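# Close three tagged bench valves hand-tight with two arms

## Task

Go along the bench and close the handwheel valves labelled V-128, V-134 and V-138, turning each one until it is as tight as a firm hand would make it, and do not change any of the other valves.

## Robot and tools

ROBOT. Two arms, left_arm with a five-finger left hand and right_arm with a five-finger right hand. Each rides its own carriage (left_rail, right_rail) on one floor track that runs along y at x = 0. left_rail is always the one toward +y. An arm's base sits at x = 0, y = its carriage's position_m, z = 0.03 m, facing +x. The clearance check keeps the carriages roughly 0.9 m or more apart and blocks arm commands that bring the two arms too close. Any moderate arm-to-arm touch or press can end the scene as a failure.

SCENE FRAME. Fixed to the table. Table top is z = 0, +z up, +x is the way the arms face, +y is to their left, and y = 0 is mid-track. The table edge is at x = 0.31 m. Positions are in metres, angles in radians.

HAND POINT. A point 0.05 m in front of the palm and 0.15 m out from the wrist flange along the fingers. Its +z runs along straight fingers, +y points out of the palm, +x runs across the palm away from the thumb on the right hand and toward the thumb on the left hand. A bracket on the little-finger side of the wrist sticks out and can strike things.

execute_actions. Argument actions: a list run in order; cameras: list of names, ["all"] or []. Each action can hold rows, steps, until, and left_rail / right_rail commands. rows: 1 to 15 rows, each used for one control step (1/30 s). Every row is 28 numbers in [-1, 1], always both arms: left_arm dx, dy, dz, rx, ry, rz, then left_gripper little, ring, middle, index, thumb_bend, thumb_turn, force_limit, speed; then the same 14 for right_arm / right_gripper. The six pose numbers are an offset, not a pose: measured from that arm's Hand target as it stood when the action began, along that Hand target's own axes; every row counts from that same start, not from the row before. Scale: 1.0 = 0.6 m or 180 degrees; rx, ry, rz form one rotation vector. The finger and thumb numbers are absolute targets: +1 open/straight, -1 closed; thumb_turn +1 beside the palm, -1 opposite the fingers. force_limit maps -1..+1 to about 0..10 N at a fingertip (0..15 N for the thumb); speed rises from near zero at -1 to full at +0.48 and above. To leave a hand unchanged, resend its last eight sent numbers. Sending all six pose zeros re-requests the Hand target. steps: 1 to 450, default 15, at least the number of rows; after the last row the arms keep heading to that row's target. until ends an action early on rail fields, e.g. {"right_rail": {"position_status": ["!=", "moving"]}} or {"all": {"status": "ended"}}; numbers need a comparison (=, !=, <, <=, >, >=).

RAILS. {"left_rail": {...}} or {"right_rail": {...}} with position_m (absolute place on the track; left_rail -1.1 to 2, right_rail -2 to 1.1), speed_m_s (0.01 to 1), acceleration_factor (0.1 to 1), or {"stop": true} alone. Send position_m, then an action with steps and an until on that rail. Let it arrive before placing the hand. A drive carries the arm in its current pose and avoids nothing. Out-of-range values reject the whole call.

move. target: one 28-number row, or a list of up to 15 rows; pose numbers are offsets from the Hand target at the move's start (every row in the list from that same start), same layout and scale as rows. speed: m/s, 0.002 to 3.2, default 0.25 (turns up to twice that in rad/s), one value or one per target. blend: corner rounding in m. stop_force: 4 to 120 N, ends an arm's path when its wrist sensor feels that much push; unreliable if the hand turns; omit it when backing off a contact. zero: true or false, only with stop_force. blocking: false returns early (not with stop_force). Paths are straight and ignore obstacles; avoid passing near an arm's own base.

Other tools. wait: seconds 0 to 10. stop: brakes a running move. zoom_image: camera (cam_low, cam_left_wrist, cam_right_wrist) and region [x0, y0, x1, y1] in pixels, at most 504 by 504. show_instructions: reference images. zero_wrist_force: arm (left_arm or right_arm). finished_scene: scene 1 (optional); irreversible, and the valves must stay closed afterwards.

RESULTS. Per arm: end_effector_position, end_effector_quat_wxyz, velocities, and Hand target (the base for the next offsets). Joint positions: rail then shoulder pan, shoulder lift, elbow, wrist 1, wrist 2, wrist 3. Joint torques, Wrist force and Wrist torque along the hand's own axes, plus the peak reading since last shown. Hands: hand_measured, hand_stopped_by (moving, target, force, stalled, fault), hand_load_n, all in motor order. Rails: position_m, position_status (moving, done, contact_stop, time_out, stopped, stopped_with_arm, stopped_for_other_arm, stopped_for_other_carriage), position_answer (taken / not_taken). move adds a line: done, off_target, moving, held or fault, and limits=paced or held. Motor temperatures; MOTOR HOT above 70 °C, brakes at 85 °C.

CAUTIONS. The controller limits commanded orientation to 32 degrees from the measured one each step, so turn in stages. A net outside force near 150 N on an arm, or contact torque at a joint's limit (wrist joints 49.1 N m, elbow 136, shoulder 300), stops that arm for 10 s; the arms are stiff, so commanding even slightly past a firm contact can fault. Twist handwheels firmly but gradually and watch the wrist torque. Do not strike the bench, valves or fixed objects hard, do not overload fingers, avoid sudden starts with rows (ramp by about 0.01 per row), and never let the hands or arms meet. Cameras: cam_low, cam_left_wrist, cam_right_wrist, each 896x504.

Each tool is called after "Emit:" in YAML: its name, and indented under it one key for each argument.

Reference images:

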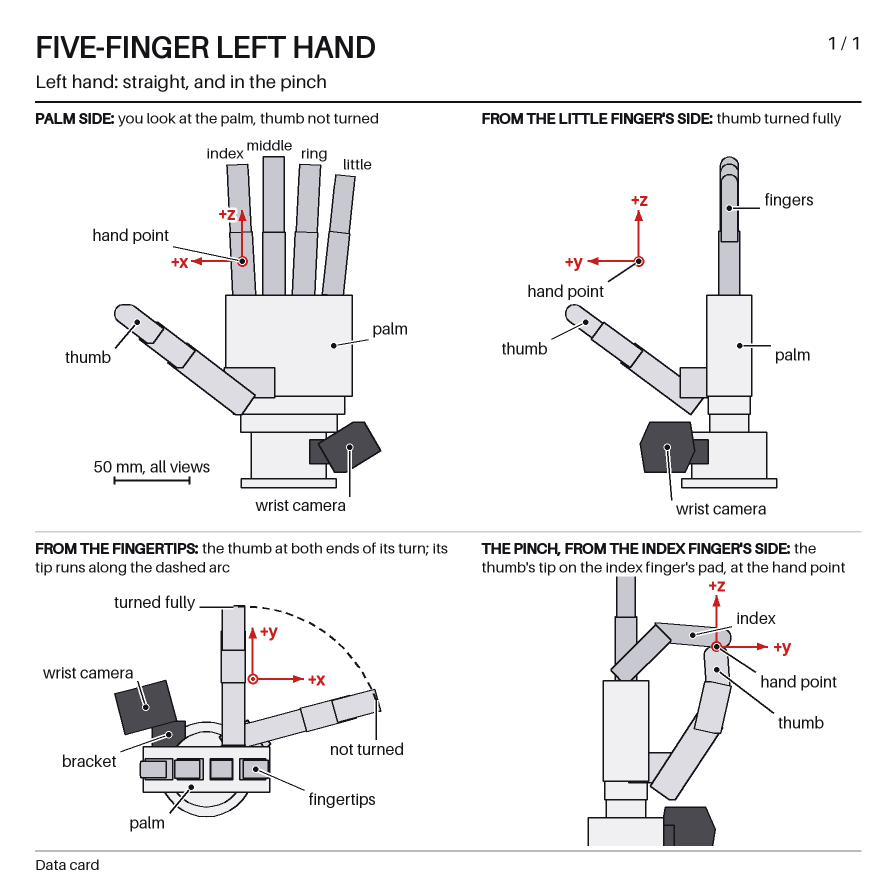

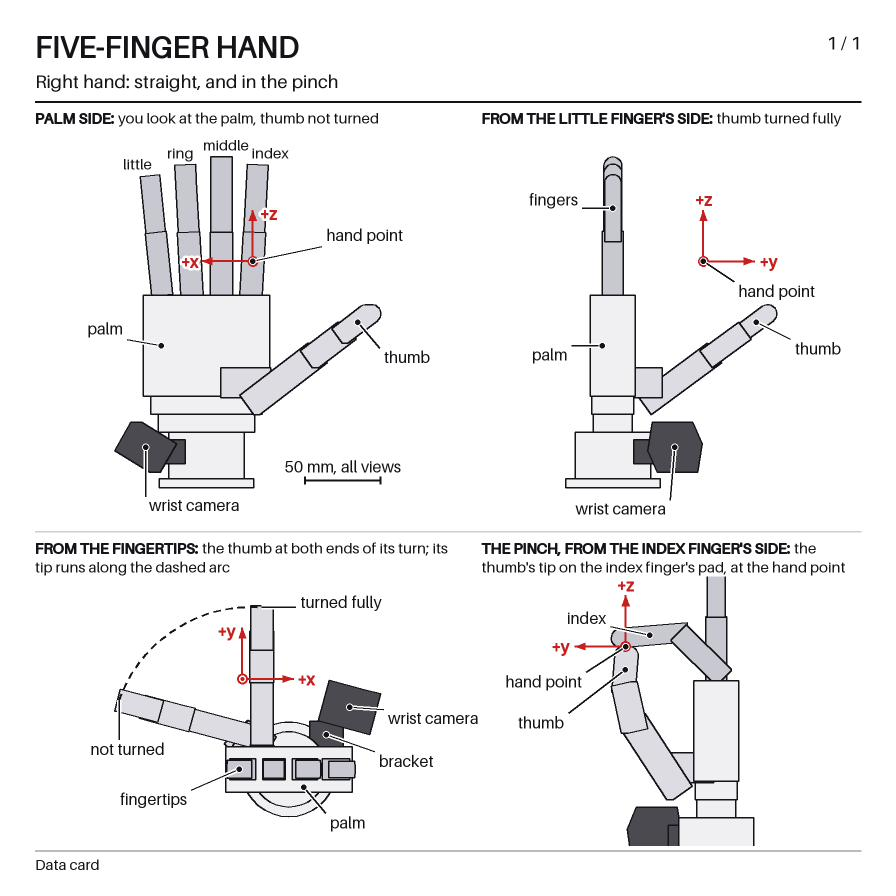

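## Session

Emit:
execute_actions:
  actions: []

Scene clock: 0.00 s.
left_arm: end_effector_position=(+0.4295, +1.1049, +0.2494) hand_measured=(+1.000, +1.000, +1.000, +1.000, +1.000, +1.000) hand_load_n=(+0.0, +0.0, +0.5, +0.0, +0.0, +0.0) hand_stopped_by=(target, target, target, target, target, target) hand_force_limit=0.00 hand_speed=-0.80 end_effector_quat_wxyz=(+0.000, +1.000, +0.000, +0.000) | right_arm: end_effector_position=(+0.4295, -0.8420, +0.2494) hand_measured=(+1.000, +1.000, +1.000, +1.000, +1.000, +1.000) hand_load_n=(+0.0, +0.0, +0.0, +0.0, +0.0, +0.5) hand_stopped_by=(target, target, target, target, target, target) hand_force_limit=0.00 hand_speed=-0.80 end_effector_quat_wxyz=(+0.000, +0.000, +1.000, +0.000)
Joint positions: left_arm=[1.099 -0.281 -1.567 2.134 1.004 1.571 1.29] | right_arm=[-0.969 -0.281 -1.567 2.134 1.004 1.571 -1.851]
Joint velocities: within noise
Joint torques (N m): no reading
Motor temperatures (°C): left_arm=[40 39 37 44 42 41] | right_arm=[37 32 33 35 47 40]
Wrist force (N): no reading
Wrist torque (N m): no reading
Wrist force, peak (N): no reading
Hand target: left_arm +0.4295, +1.1049, +0.2494; +0.000, +1.000, +0.000, +0.000 | right_arm +0.4295, -0.8420, +0.2494; +0.000, +0.000, +1.000, +0.000
left_rail: position_m=1.099 position_status=done
right_rail: position_m=-0.969 position_status=done

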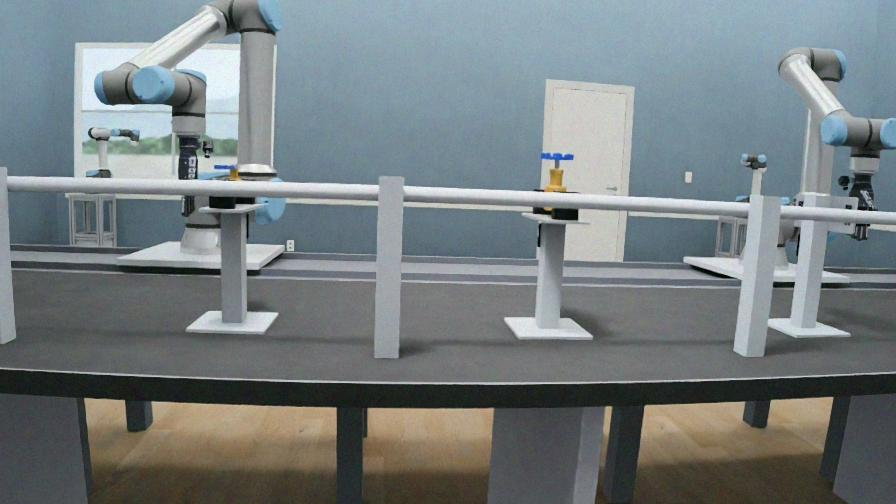

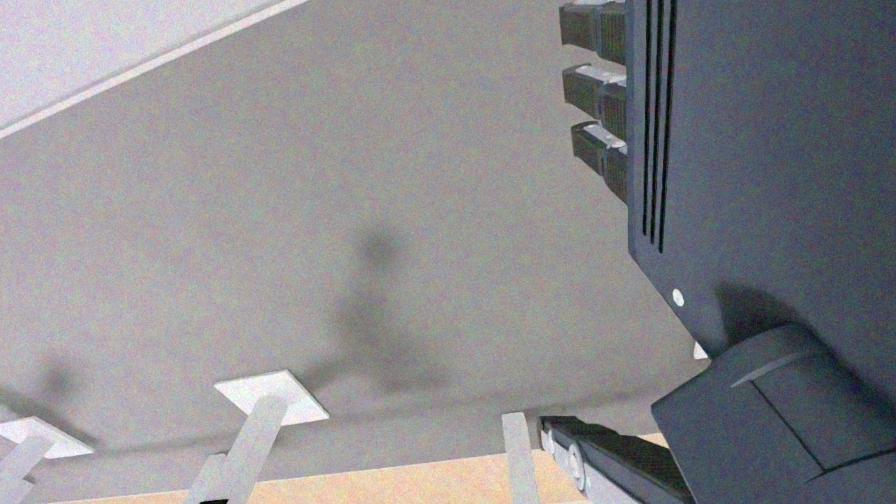

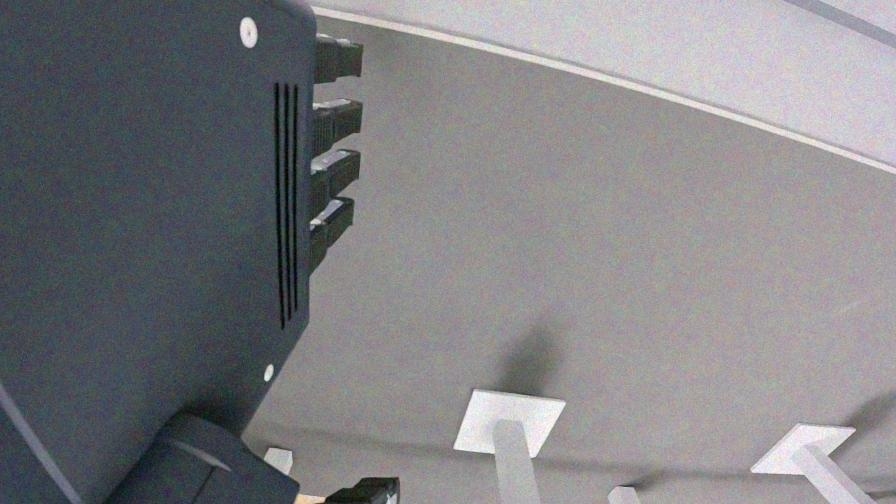

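Emit:
zoom_image:
  camera: "cam_low"
  region: [480, 130, 640, 350]

Emit:
zoom_image:
  camera: "cam_low"
  region: [130, 120, 330, 350]

Emit:
zoom_image:
  camera: "cam_low"
  region: [696, 120, 896, 350]

Scaled by 2.291.

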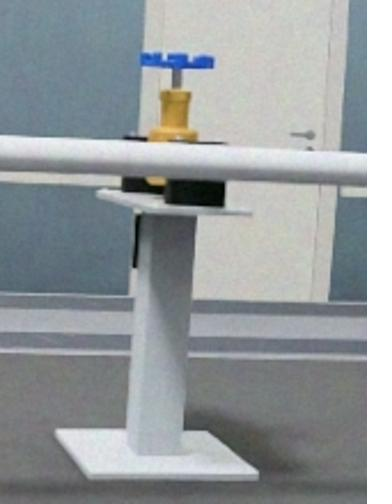

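Scaled by 2.191.

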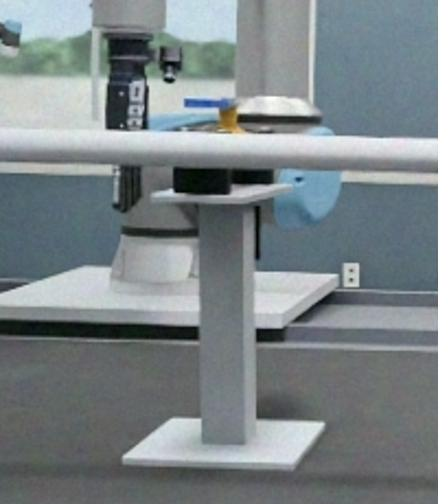

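Scaled by 2.191.

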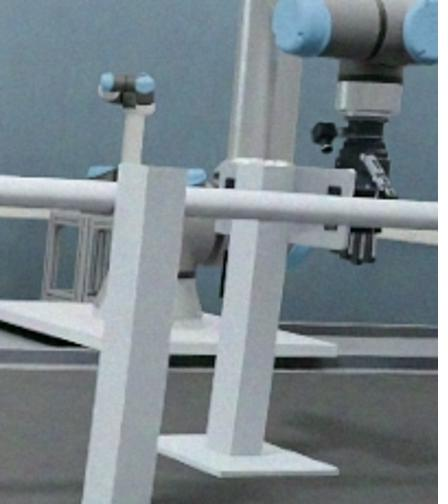

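Emit:
move:
  target: [0,0,-0.05,0,0.3,0,1,1,1,1,1,1,0,-0.8,0,0,-0.05,0,-0.3,0,1,1,1,1,1,1,0,-0.8]
  cameras: ["all"]

Scene clock: 31.77 s.
left_arm: end_effector_position=(+0.4296, +1.1049, +0.2794) hand_measured=(+1.000, +1.000, +1.000, +1.000, +1.000, +1.000) hand_load_n=(+0.0, +0.0, +0.0, +0.0, +0.0, +0.0) hand_stopped_by=(target, target, target, target, target, target) hand_force_limit=0.00 hand_speed=-0.80 end_effector_quat_wxyz=(+0.000, +0.891, +0.000, +0.454) | right_arm: end_effector_position=(+0.4295, -0.8420, +0.2794) hand_measured=(+1.000, +1.000, +1.000, +1.000, +1.000, +1.000) hand_load_n=(+0.0, +0.0, +0.0, +0.0, +0.0, +0.0) hand_stopped_by=(target, target, target, target, target, target) hand_force_limit=0.00 hand_speed=-0.80 end_effector_quat_wxyz=(+0.454, +0.000, +0.891, +0.000)
Joint positions: left_arm=[1.099 -0.677 -2.145 2.551 0.344 1.039 1.129] | right_arm=[-0.969 -0.677 -2.145 2.551 0.344 1.039 -2.013]
Joint torques (N m): left_arm=[-7.58 -4.56 -25.19 5.78 -2.24 -1.9] | right_arm=[-15.12 -4.24 -26.28 -0.44 -2.92 -2.41]
Wrist force (N): left_arm=[0.7 0.8 0.0] | right_arm=[0.0 -0.2 0.6]
Wrist torque (N m): left_arm=[0.09 0.10 -0.05] | right_arm=[0.05 -0.05 0.20]
Wrist force, peak (N): left_arm=[1.1 0.8 -0.2] | right_arm=[-1.2 -0.3 0.4]
Hand target: left_arm +0.4295, +1.1049, +0.2794; +0.000, +0.891, +0.000, +0.454 | right_arm +0.4295, -0.8420, +0.2794; +0.454, +0.000, +0.891, +0.000
Off the commanded pose: left_arm 0.000 m, 0 deg | right_arm 0.000 m, 0 deg.
left_rail: position_m=1.099 position_status=done
right_rail: position_m=-0.969 position_status=done
move: done
camera_calibration:
cam_left_wrist: T_world_to_cam=[[0.186901, 0.953836, 0.235084, -1.20015], [0.0140381, -0.241869, 0.970207, -0.0218834], [0.982278, -0.178033, -0.0585957, -0.0929868], [0, 0, 0, 1]] pos_world=[0.315956, 1.1229, 0.297919]
cam_right_wrist: T_world_to_cam=[[-0.116207, 0.982255, -0.147209, 0.918887], [0.169553, 0.165656, 0.971499, -0.193568], [0.978646, 0.0879358, -0.185794, -0.180388], [0, 0, 0, 1]] pos_world=[0.316138, -0.854653, 0.289805]

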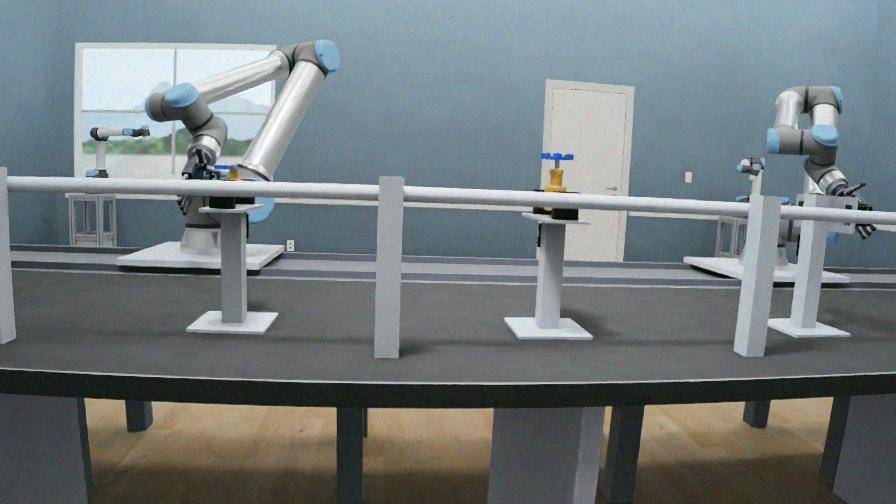

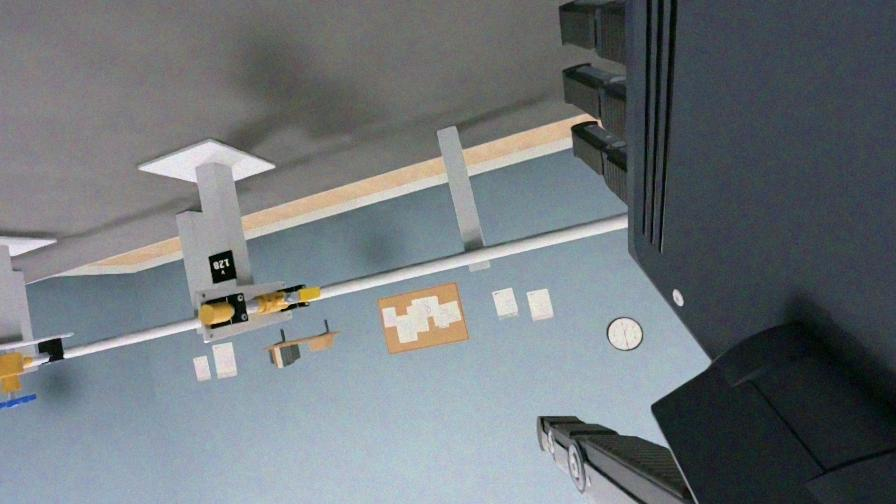

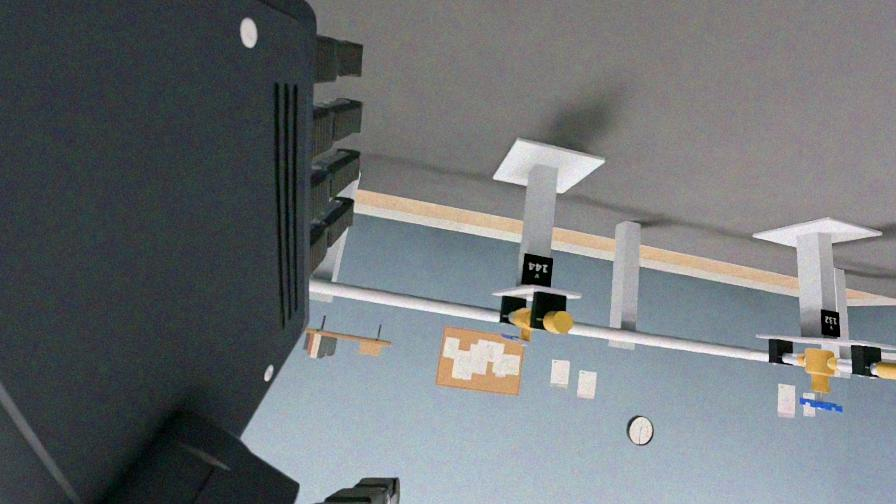

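Emit:
execute_actions:
  actions:
    - {"left_rail":{"position_m":1.8},"right_rail":{"position_m":-1.8},"steps":150,"until":{"all":{"status":"ended"}}}
  cameras: ["all"]

Scene clock: 39.60 s.
left_arm: end_effector_position=(+0.4295, +1.8062, +0.2794) hand_measured=(+1.000, +1.000, +1.000, +1.000, +1.000, +1.000) hand_load_n=(+0.0, +0.0, +0.0, +0.0, -0.5, +0.0) hand_stopped_by=(target, target, target, target, target, target) hand_force_limit=0.00 hand_speed=-0.80 end_effector_quat_wxyz=(+0.000, +0.891, +0.000, +0.454) | right_arm: end_effector_position=(+0.4295, -1.6734, +0.2794) hand_measured=(+1.000, +1.000, +1.000, +1.000, +1.000, +1.000) hand_load_n=(+0.0, +0.0, +0.0, +0.0, +0.0, +0.0) hand_stopped_by=(target, target, target, target, target, target) hand_force_limit=0.00 hand_speed=-0.80 end_effector_quat_wxyz=(+0.454, +0.000, +0.891, +0.000)
Joint positions: left_arm=[1.8 -0.678 -2.145 2.552 0.344 1.039 1.129] | right_arm=[-1.8 -0.678 -2.145 2.552 0.344 1.039 -2.013]
Joint torques (N m): left_arm=[-6.35 21.18 -37.45 2.33 0.07 -2.19] | right_arm=[-4.41 6.59 -31.28 3.42 -2.78 -2.83]
Wrist force (N): left_arm=[0.8 0.6 -0.1] | right_arm=[-0.2 -0.2 0.2]
Wrist torque (N m): left_arm=[0.05 0.08 -0.03] | right_arm=[0.07 -0.02 0.19]
Wrist force, peak (N): left_arm=[0.8 2.4 0.1] | right_arm=[-0.1 -1.7 0.8]
Hand target: left_arm +0.4295, +1.8062, +0.2794; +0.000, +0.891, +0.000, +0.454 | right_arm +0.4295, -1.6734, +0.2794; +0.454, +0.000, +0.891, +0.000
Off the commanded pose: left_arm 0.000 m, 0 deg | right_arm 0.000 m, 0 deg.
left_rail: position_m=1.800 position_status=done
right_rail: position_m=-1.800 position_status=done
camera_calibration:
cam_left_wrist: T_world_to_cam=[[0.186692, 0.953847, 0.235206, -1.86895], [0.0139688, -0.241969, 0.970183, 0.147927], [0.982319, -0.17784, -0.0584977, 0.0315555], [0, 0, 0, 1]] pos_world=[0.315855, 1.8241, 0.29792]
cam_right_wrist: T_world_to_cam=[[-0.116184, 0.982256, -0.147225, 1.73563], [0.16944, 0.165658, 0.971518, -0.0557926], [0.978668, 0.0879288, -0.18568, -0.107321], [0, 0, 0, 1]] pos_world=[0.316137, -1.68615, 0.289805]

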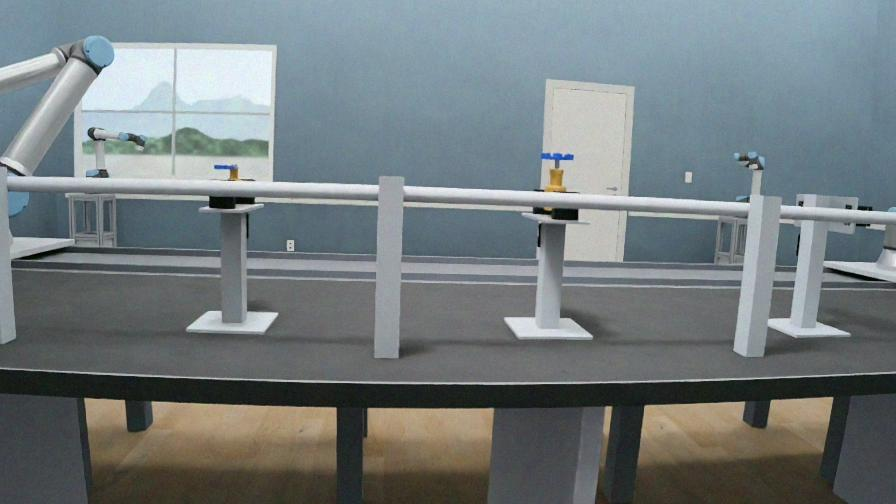

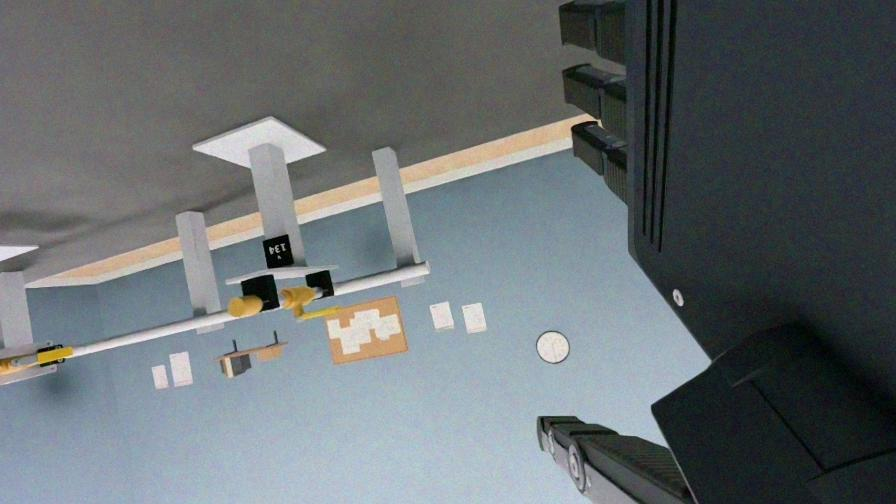

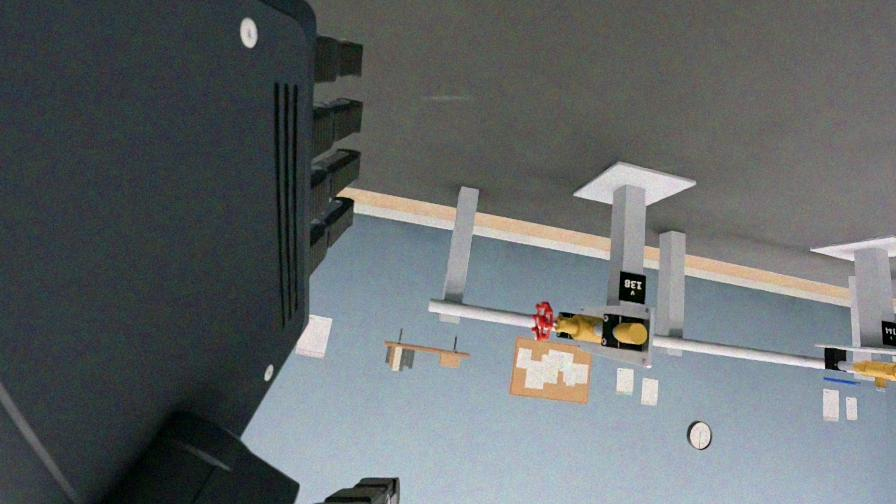

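Emit:
zoom_image:
  camera: "cam_left_wrist"
  region: [150, 100, 450, 400]

Emit:
zoom_image:
  camera: "cam_right_wrist"
  region: [500, 220, 700, 400]

Scaled by 1.680.

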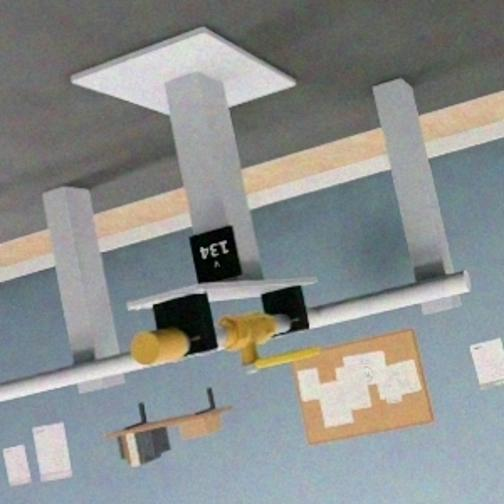

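Scaled by 2.520.

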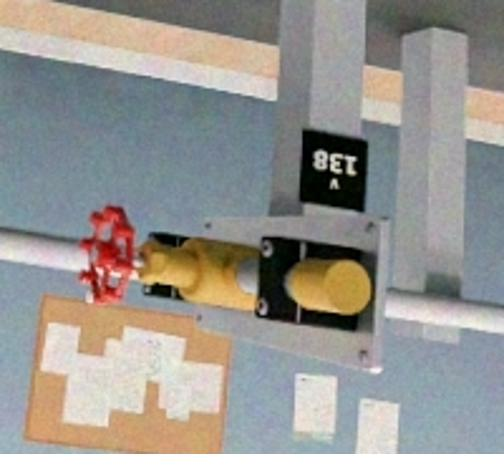

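Emit:
execute_actions:
  actions:
    - {"left_rail":{"position_m":1.65},"right_rail":{"position_m":-1.68},"steps":90,"until":{"all":{"status":"ended"}}}

Emit:
move:
  target: [0.165,0,0.086,0,0,0,1,1,1,1,1,1,0,-0.8,-0.165,0,0.086,0,0,0,1,1,1,1,1,1,0,-0.8]
  cameras: ["all"]

Scene clock: 56.00 s.
left_arm: end_effector_position=(+0.4295, +1.6562, +0.2794) hand_measured=(+1.000, +1.000, +1.000, +1.000, +1.000, +1.000) hand_load_n=(+0.0, +0.0, +0.0, +0.0, +0.0, +0.0) hand_stopped_by=(target, target, target, target, target, target) hand_force_limit=0.00 hand_speed=-0.80 end_effector_quat_wxyz=(+0.000, +0.891, +0.000, +0.454) | right_arm: end_effector_position=(+0.4295, -1.5534, +0.2794) hand_measured=(+1.000, +1.000, +1.000, +1.000, +1.000, +1.000) hand_load_n=(+0.0, +0.0, +0.0, +0.0, +0.0, +0.0) hand_stopped_by=(target, target, target, target, target, target) hand_force_limit=0.00 hand_speed=-0.80 end_effector_quat_wxyz=(+0.454, +0.000, +0.891, +0.000)
Joint positions: left_arm=[1.65 -0.678 -2.145 2.551 0.344 1.039 1.129] | right_arm=[-1.68 -0.678 -2.145 2.552 0.344 1.039 -2.013]
Joint torques (N m): left_arm=[-3.35 12.14 -44.2 0.36 0.04 -1.87] | right_arm=[1.01 17.53 -42.63 3.06 -2.26 -2.27]
Wrist force (N): left_arm=[0.9 0.4 -0.4] | right_arm=[-0.2 0.1 0.4]
Wrist torque (N m): left_arm=[0.04 0.06 -0.03] | right_arm=[0.10 -0.01 0.20]
Wrist force, peak (N): left_arm=[1.0 1.9 0.1] | right_arm=[-0.1 -1.5 0.5]
Hand target: left_arm +0.4295, +1.6562, +0.2794; +0.000, +0.891, +0.000, +0.454 | right_arm +0.4295, -1.5535, +0.2794; +0.454, +0.000, +0.891, +0.000
Off the commanded pose: left_arm 0.000 m, 0 deg | right_arm 0.000 m, 0 deg.
left_rail: position_m=1.650 position_status=done
right_rail: position_m=-1.680 position_status=done

Scene clock: 57.30 s.
left_arm: end_effector_position=(+0.5294, +1.6562, +0.3291) hand_measured=(+1.000, +1.000, +1.000, +1.000, +1.000, +1.000) hand_load_n=(+0.0, +0.0, +0.0, +0.0, +0.0, +0.0) hand_stopped_by=(target, target, target, target, target, target) hand_force_limit=0.00 hand_speed=-0.80 end_effector_quat_wxyz=(+0.000, +0.891, +0.000, +0.454) | right_arm: end_effector_position=(+0.5294, -1.5535, +0.3291) hand_measured=(+1.000, +1.000, +1.000, +1.000, +1.000, +1.000) hand_load_n=(+0.0, -0.5, +0.0, +0.0, +0.0, +0.0) hand_stopped_by=(target, target, target, target, target, target) hand_force_limit=0.00 hand_speed=-0.80 end_effector_quat_wxyz=(+0.454, +0.000, +0.891, +0.000)
Joint positions: left_arm=[1.65 -0.392 -1.903 2.326 0.244 1.256 1.332] | right_arm=[-1.68 -0.392 -1.903 2.326 0.244 1.256 -1.809]
Joint torques (N m): left_arm=[10.77 3.28 -47.24 -2.83 1.49 1.66] | right_arm=[1.05 3.3 -55.37 -1.59 1.81 1.58]
Wrist force (N): left_arm=[0.5 0.7 -0.1] | right_arm=[-0.1 0.0 0.3]
Wrist torque (N m): left_arm=[0.08 0.14 -0.18] | right_arm=[0.08 -0.05 -0.15]
Wrist force, peak (N): left_arm=[1.6 0.6 0.7] | right_arm=[-1.2 -0.4 0.6]
Hand target: left_arm +0.5295, +1.6562, +0.3291; +0.000, +0.891, +0.000, +0.454 | right_arm +0.5295, -1.5534, +0.3291; +0.454, +0.000, +0.891, +0.000
Off the commanded pose: left_arm 0.000 m, 0 deg | right_arm 0.000 m, 0 deg.
left_rail: position_m=1.650 position_status=done
right_rail: position_m=-1.680 position_status=done
move: done
camera_calibration:
cam_left_wrist: T_world_to_cam=[[0.18658, 0.953867, 0.235213, -1.75623], [0.0139915, -0.241973, 0.970182, 0.0619183], [0.98234, -0.177725, -0.0584932, -0.0905425], [0, 0, 0, 1]] pos_world=[0.415754, 1.6741, 0.34772]
cam_right_wrist: T_world_to_cam=[[-0.116361, 0.98224, -0.147188, 1.63672], [0.169313, 0.165643, 0.971543, -0.140862], [0.978669, 0.0881289, -0.18558, -0.206134], [0, 0, 0, 1]] pos_world=[0.416037, -1.56615, 0.339505]

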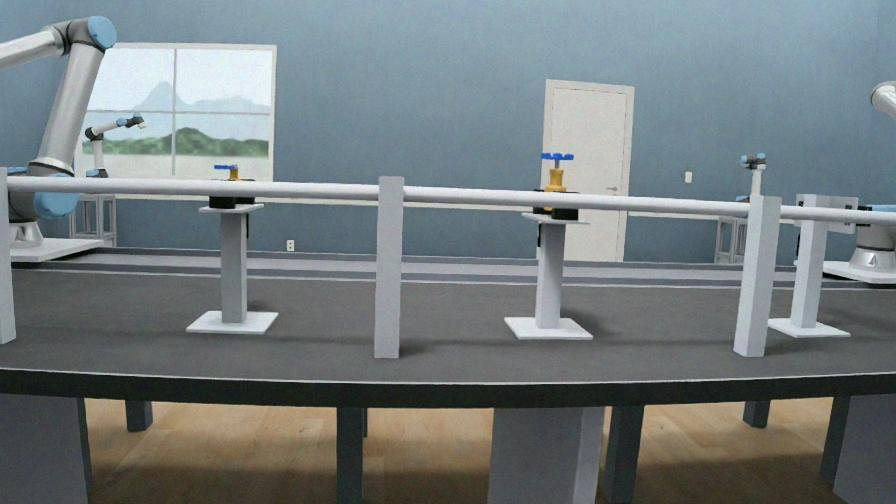

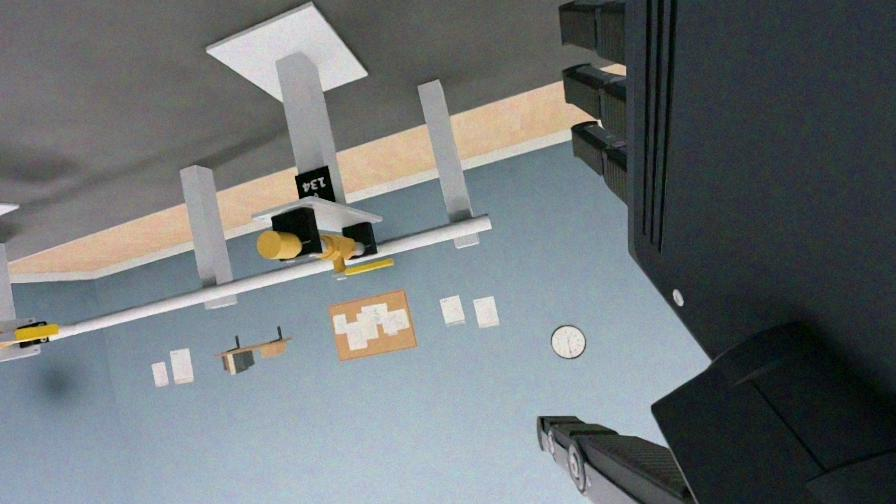

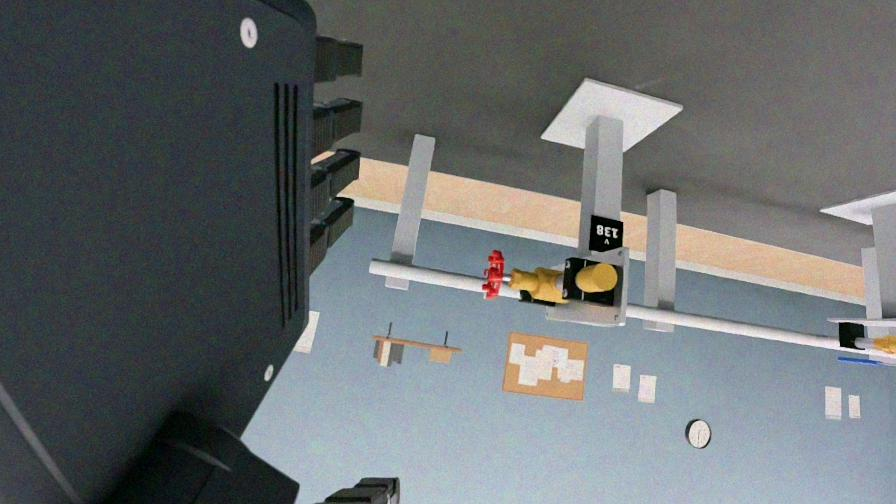

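Emit:
zoom_image:
  camera: "cam_left_wrist"
  region: [230, 150, 430, 300]

Emit:
zoom_image:
  camera: "cam_right_wrist"
  region: [460, 190, 660, 340]

Emit:
zoom_image:
  camera: "cam_left_wrist"
  region: [0, 260, 120, 380]

Scaled by 2.520.

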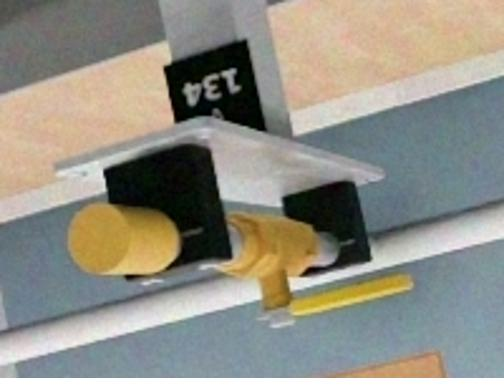

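Scaled by 2.520.

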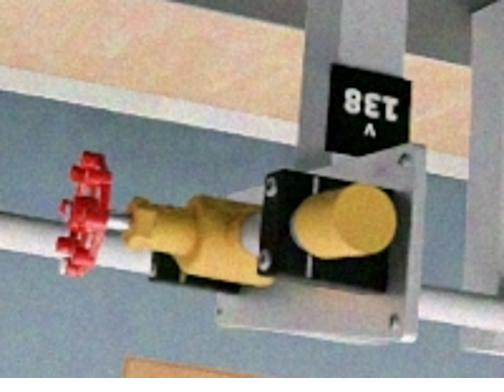

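Scaled by 4.200.

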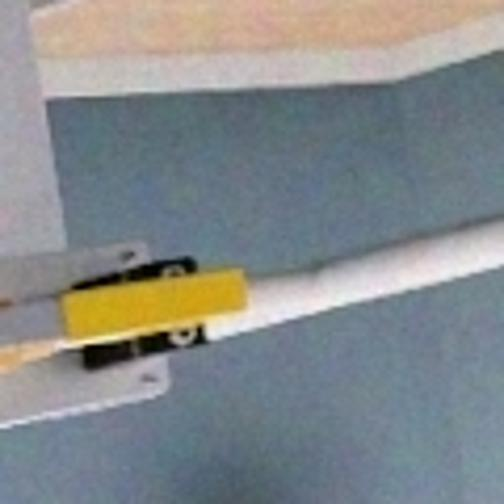

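Emit:
move:
  target: [0.257,0,-0.043,0,-0.3,0,1,1,1,1,1,1,0,-0.8,-0.257,0,-0.043,0,0.3,0,1,1,1,1,1,1,0,-0.8]
  cameras: ["all"]

Scene clock: 74.20 s.
left_arm: end_effector_position=(+0.5992, +1.6562, +0.4690) hand_measured=(+1.000, +1.000, +1.000, +1.000, +1.000, +1.000) hand_load_n=(+0.0, +0.0, +0.0, +0.0, +0.0, +0.0) hand_stopped_by=(target, target, target, target, target, target) hand_force_limit=0.00 hand_speed=-0.80 end_effector_quat_wxyz=(+0.000, +1.000, +0.000, +0.000) | right_arm: end_effector_position=(+0.5992, -1.5535, +0.4690) hand_measured=(+1.000, +1.000, +1.000, +1.000, +1.000, +1.000) hand_load_n=(+0.0, +0.0, +0.0, +0.0, +0.0, +0.0) hand_stopped_by=(target, target, target, target, target, target) hand_force_limit=0.00 hand_speed=-0.80 end_effector_quat_wxyz=(+0.000, +0.000, +1.000, +0.000)
Joint positions: left_arm=[1.65 -0.193 -1.409 1.548 1.432 1.571 1.378] | right_arm=[-1.68 -0.193 -1.409 1.548 1.432 1.571 -1.764]
Joint torques (N m): left_arm=[13.56 -38.59 -47.25 8.36 1.9 1.59] | right_arm=[6.23 -37.19 -56.55 6.83 2.07 2]
Wrist force (N): left_arm=[0.2 -0.1 -0.3] | right_arm=[-0.5 -0.1 0.0]
Wrist torque (N m): left_arm=[0.00 -0.04 -0.12] | right_arm=[-0.02 0.10 -0.29]
Wrist force, peak (N): left_arm=[0.9 0.7 -0.2] | right_arm=[-0.8 -0.3 -0.8]
Hand target: left_arm +0.5992, +1.6562, +0.4691; +0.000, +1.000, +0.000, +0.000 | right_arm +0.5992, -1.5534, +0.4691; +0.000, +0.000, +1.000, +0.000
Off the commanded pose: left_arm 0.000 m, 0 deg | right_arm 0.000 m, 0 deg.
left_rail: position_m=1.650 position_status=done
right_rail: position_m=-1.680 position_status=done
move: done
camera_calibration:
cam_left_wrist: T_world_to_cam=[[0.300037, 0.953843, -0.0126912, -1.75382], [0.79294, -0.241984, 0.559187, -0.348739], [0.530306, -0.17784, -0.828944, 0.481455], [0, 0, 0, 1]] pos_world=[0.547421, 1.6741, 0.571851]
cam_right_wrist: T_world_to_cam=[[-0.18744, 0.982248, 0.00749051, 1.6355], [0.885416, 0.16565, 0.43428, -0.465717], [0.42533, 0.0880336, -0.900747, 0.418365], [0, 0, 0, 1]] pos_world=[0.540968, -1.56615, 0.566842]

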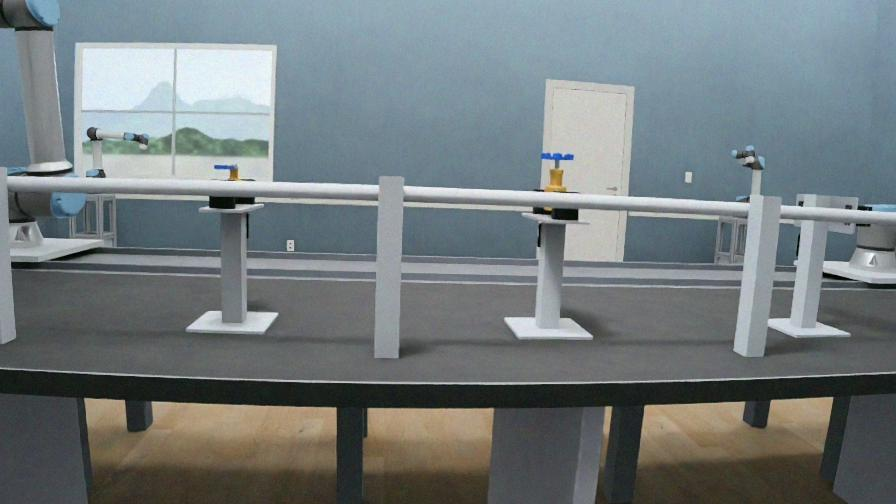

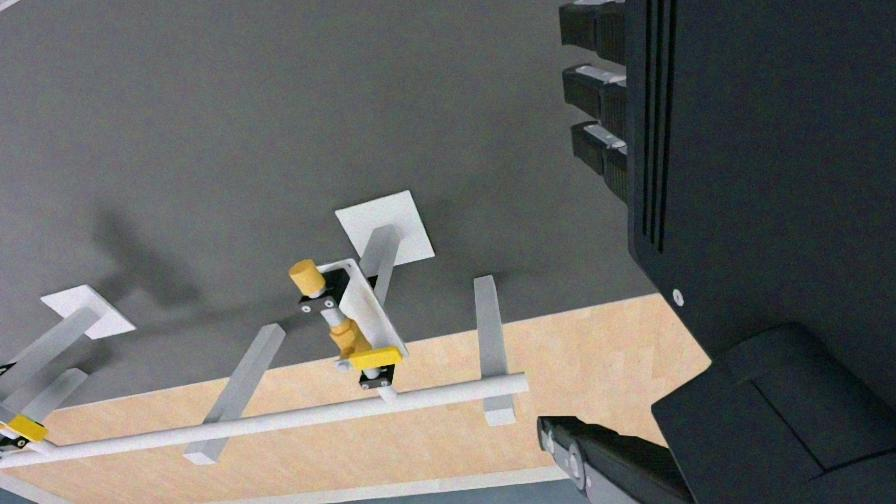

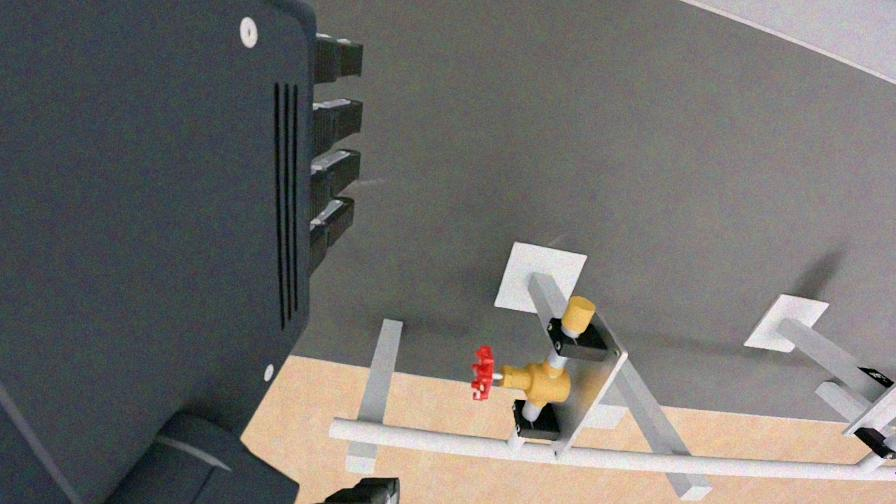

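Emit:
zoom_image:
  camera: "cam_left_wrist"
  region: [270, 230, 450, 420]

Emit:
zoom_image:
  camera: "cam_right_wrist"
  region: [440, 270, 660, 480]

Emit:
zoom_image:
  camera: "cam_left_wrist"
  region: [0, 340, 100, 480]

Scaled by 2.653.

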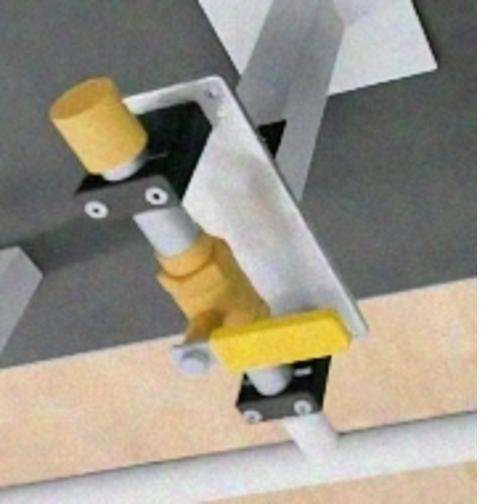

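Scaled by 2.291.

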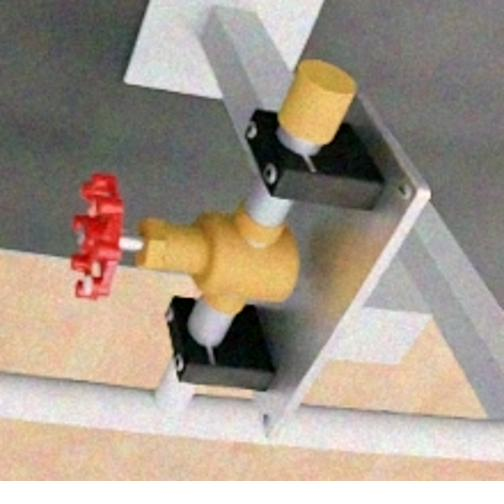

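Scaled by 3.600.

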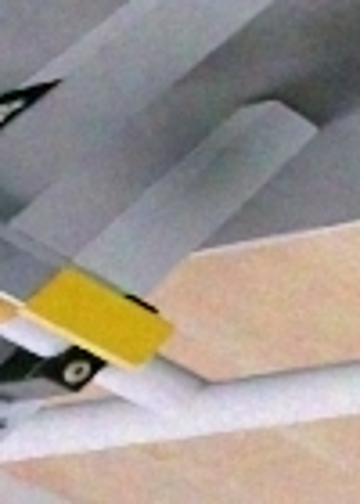

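Emit:
move:
  target: [0.317,0,-0.043,0,-0.178,0,1,1,1,1,1,1,0,-0.8,-0.35,0,-0.03,0,0.139,0,1,1,1,1,1,1,0,-0.8]
  cameras: ["cam_left_wrist","cam_right_wrist"]

Emit:
zoom_image:
  camera: "cam_left_wrist"
  region: [220, 100, 470, 400]

Emit:
zoom_image:
  camera: "cam_right_wrist"
  region: [430, 100, 730, 400]

Scene clock: 118.53 s.
left_arm: end_effector_position=(+0.7894, +1.6562, +0.4949) hand_measured=(+1.000, +1.000, +1.000, +1.000, +1.000, +1.000) hand_load_n=(+0.0, +0.0, +0.0, +0.0, +0.0, +0.0) hand_stopped_by=(target, target, target, target, target, target) hand_force_limit=0.00 hand_speed=-0.80 end_effector_quat_wxyz=(+0.000, +0.961, +0.000, -0.276) | right_arm: end_effector_position=(+0.8092, -1.5534, +0.4871) hand_measured=(+1.000, +1.000, +1.000, +1.000, +1.000, +1.000) hand_load_n=(+0.0, +0.0, +0.0, +0.0, +0.0, +0.0) hand_stopped_by=(target, target, target, target, target, target) hand_force_limit=0.00 hand_speed=-0.80 end_effector_quat_wxyz=(-0.217, +0.000, +0.976, +0.000)
Joint positions: left_arm=[1.65 -0.12 -0.813 0.78 2.159 1.634 1.469] | right_arm=[-1.68 -0.121 -0.821 0.763 2.062 1.622 -1.681]
Joint torques (N m): left_arm=[13.35 -85.19 -47.35 9.1 -0.19 1.5] | right_arm=[3.09 -80.33 -54.27 7.38 2.1 1.44]
Wrist force (N): left_arm=[-0.3 -0.2 0.1] | right_arm=[-0.6 0.0 0.2]
Wrist torque (N m): left_arm=[-0.04 -0.04 -0.10] | right_arm=[-0.12 0.18 -0.28]
Wrist force, peak (N): left_arm=[-1.2 0.3 -0.4] | right_arm=[-1.9 -0.4 0.3]
Hand target: left_arm +0.7894, +1.6562, +0.4949; +0.000, +0.961, +0.000, -0.276 | right_arm +0.8092, -1.5534, +0.4871; -0.217, +0.000, +0.976, +0.000
Off the commanded pose: left_arm 0.000 m, 0 deg | right_arm 0.000 m, 0 deg.
left_rail: position_m=1.650 position_status=done
right_rail: position_m=-1.680 position_status=done
move: done
camera_calibration:
cam_left_wrist: T_world_to_cam=[[0.247566, 0.953829, -0.17006, -1.6912], [0.968823, -0.241966, 0.0532375, -0.402401], [0.00963072, -0.177938, -0.983995, 0.889925], [0, 0, 0, 1]] pos_world=[0.79997, 1.6741, 0.609498]
cam_right_wrist: T_world_to_cam=[[-0.166664, 0.982248, 0.0860888, 1.61963], [0.986004, 0.165648, 0.0188658, -0.538486], [0.00427049, 0.0880282, -0.996109, 0.732426], [0, 0, 0, 1]] pos_world=[0.797756, -1.56615, 0.600303]
Images, in order (width x height): cam_left_wrist 896x504, cam_right_wrist 896x504.

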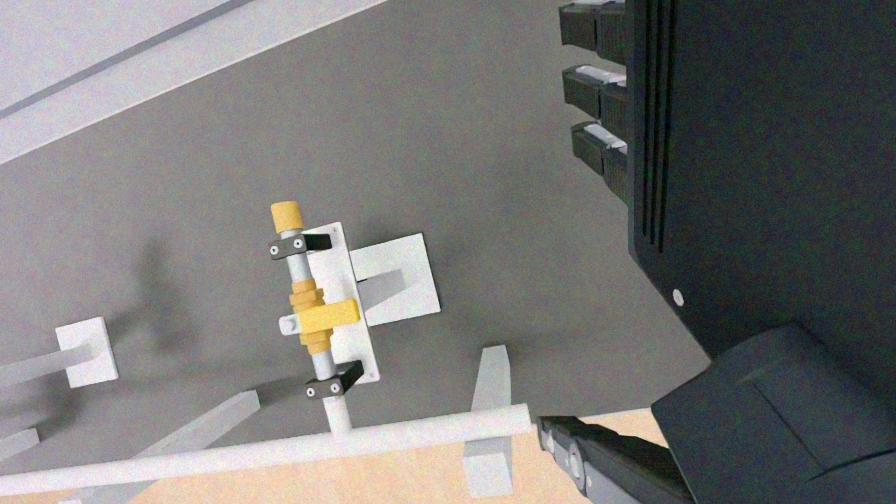

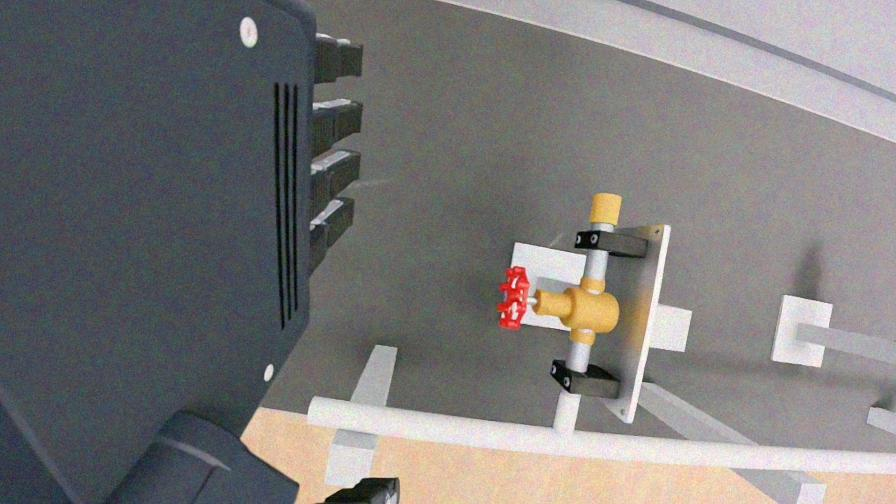

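Scaled by 1.680.

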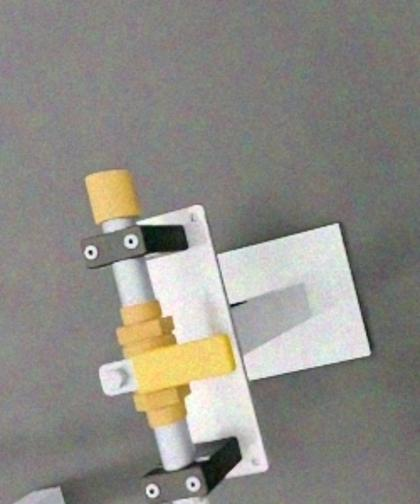

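Scaled by 1.680.

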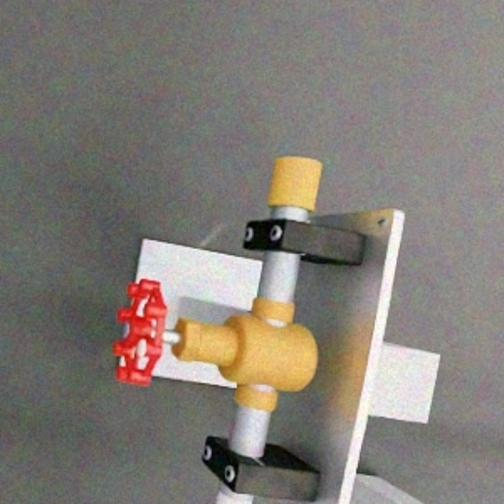

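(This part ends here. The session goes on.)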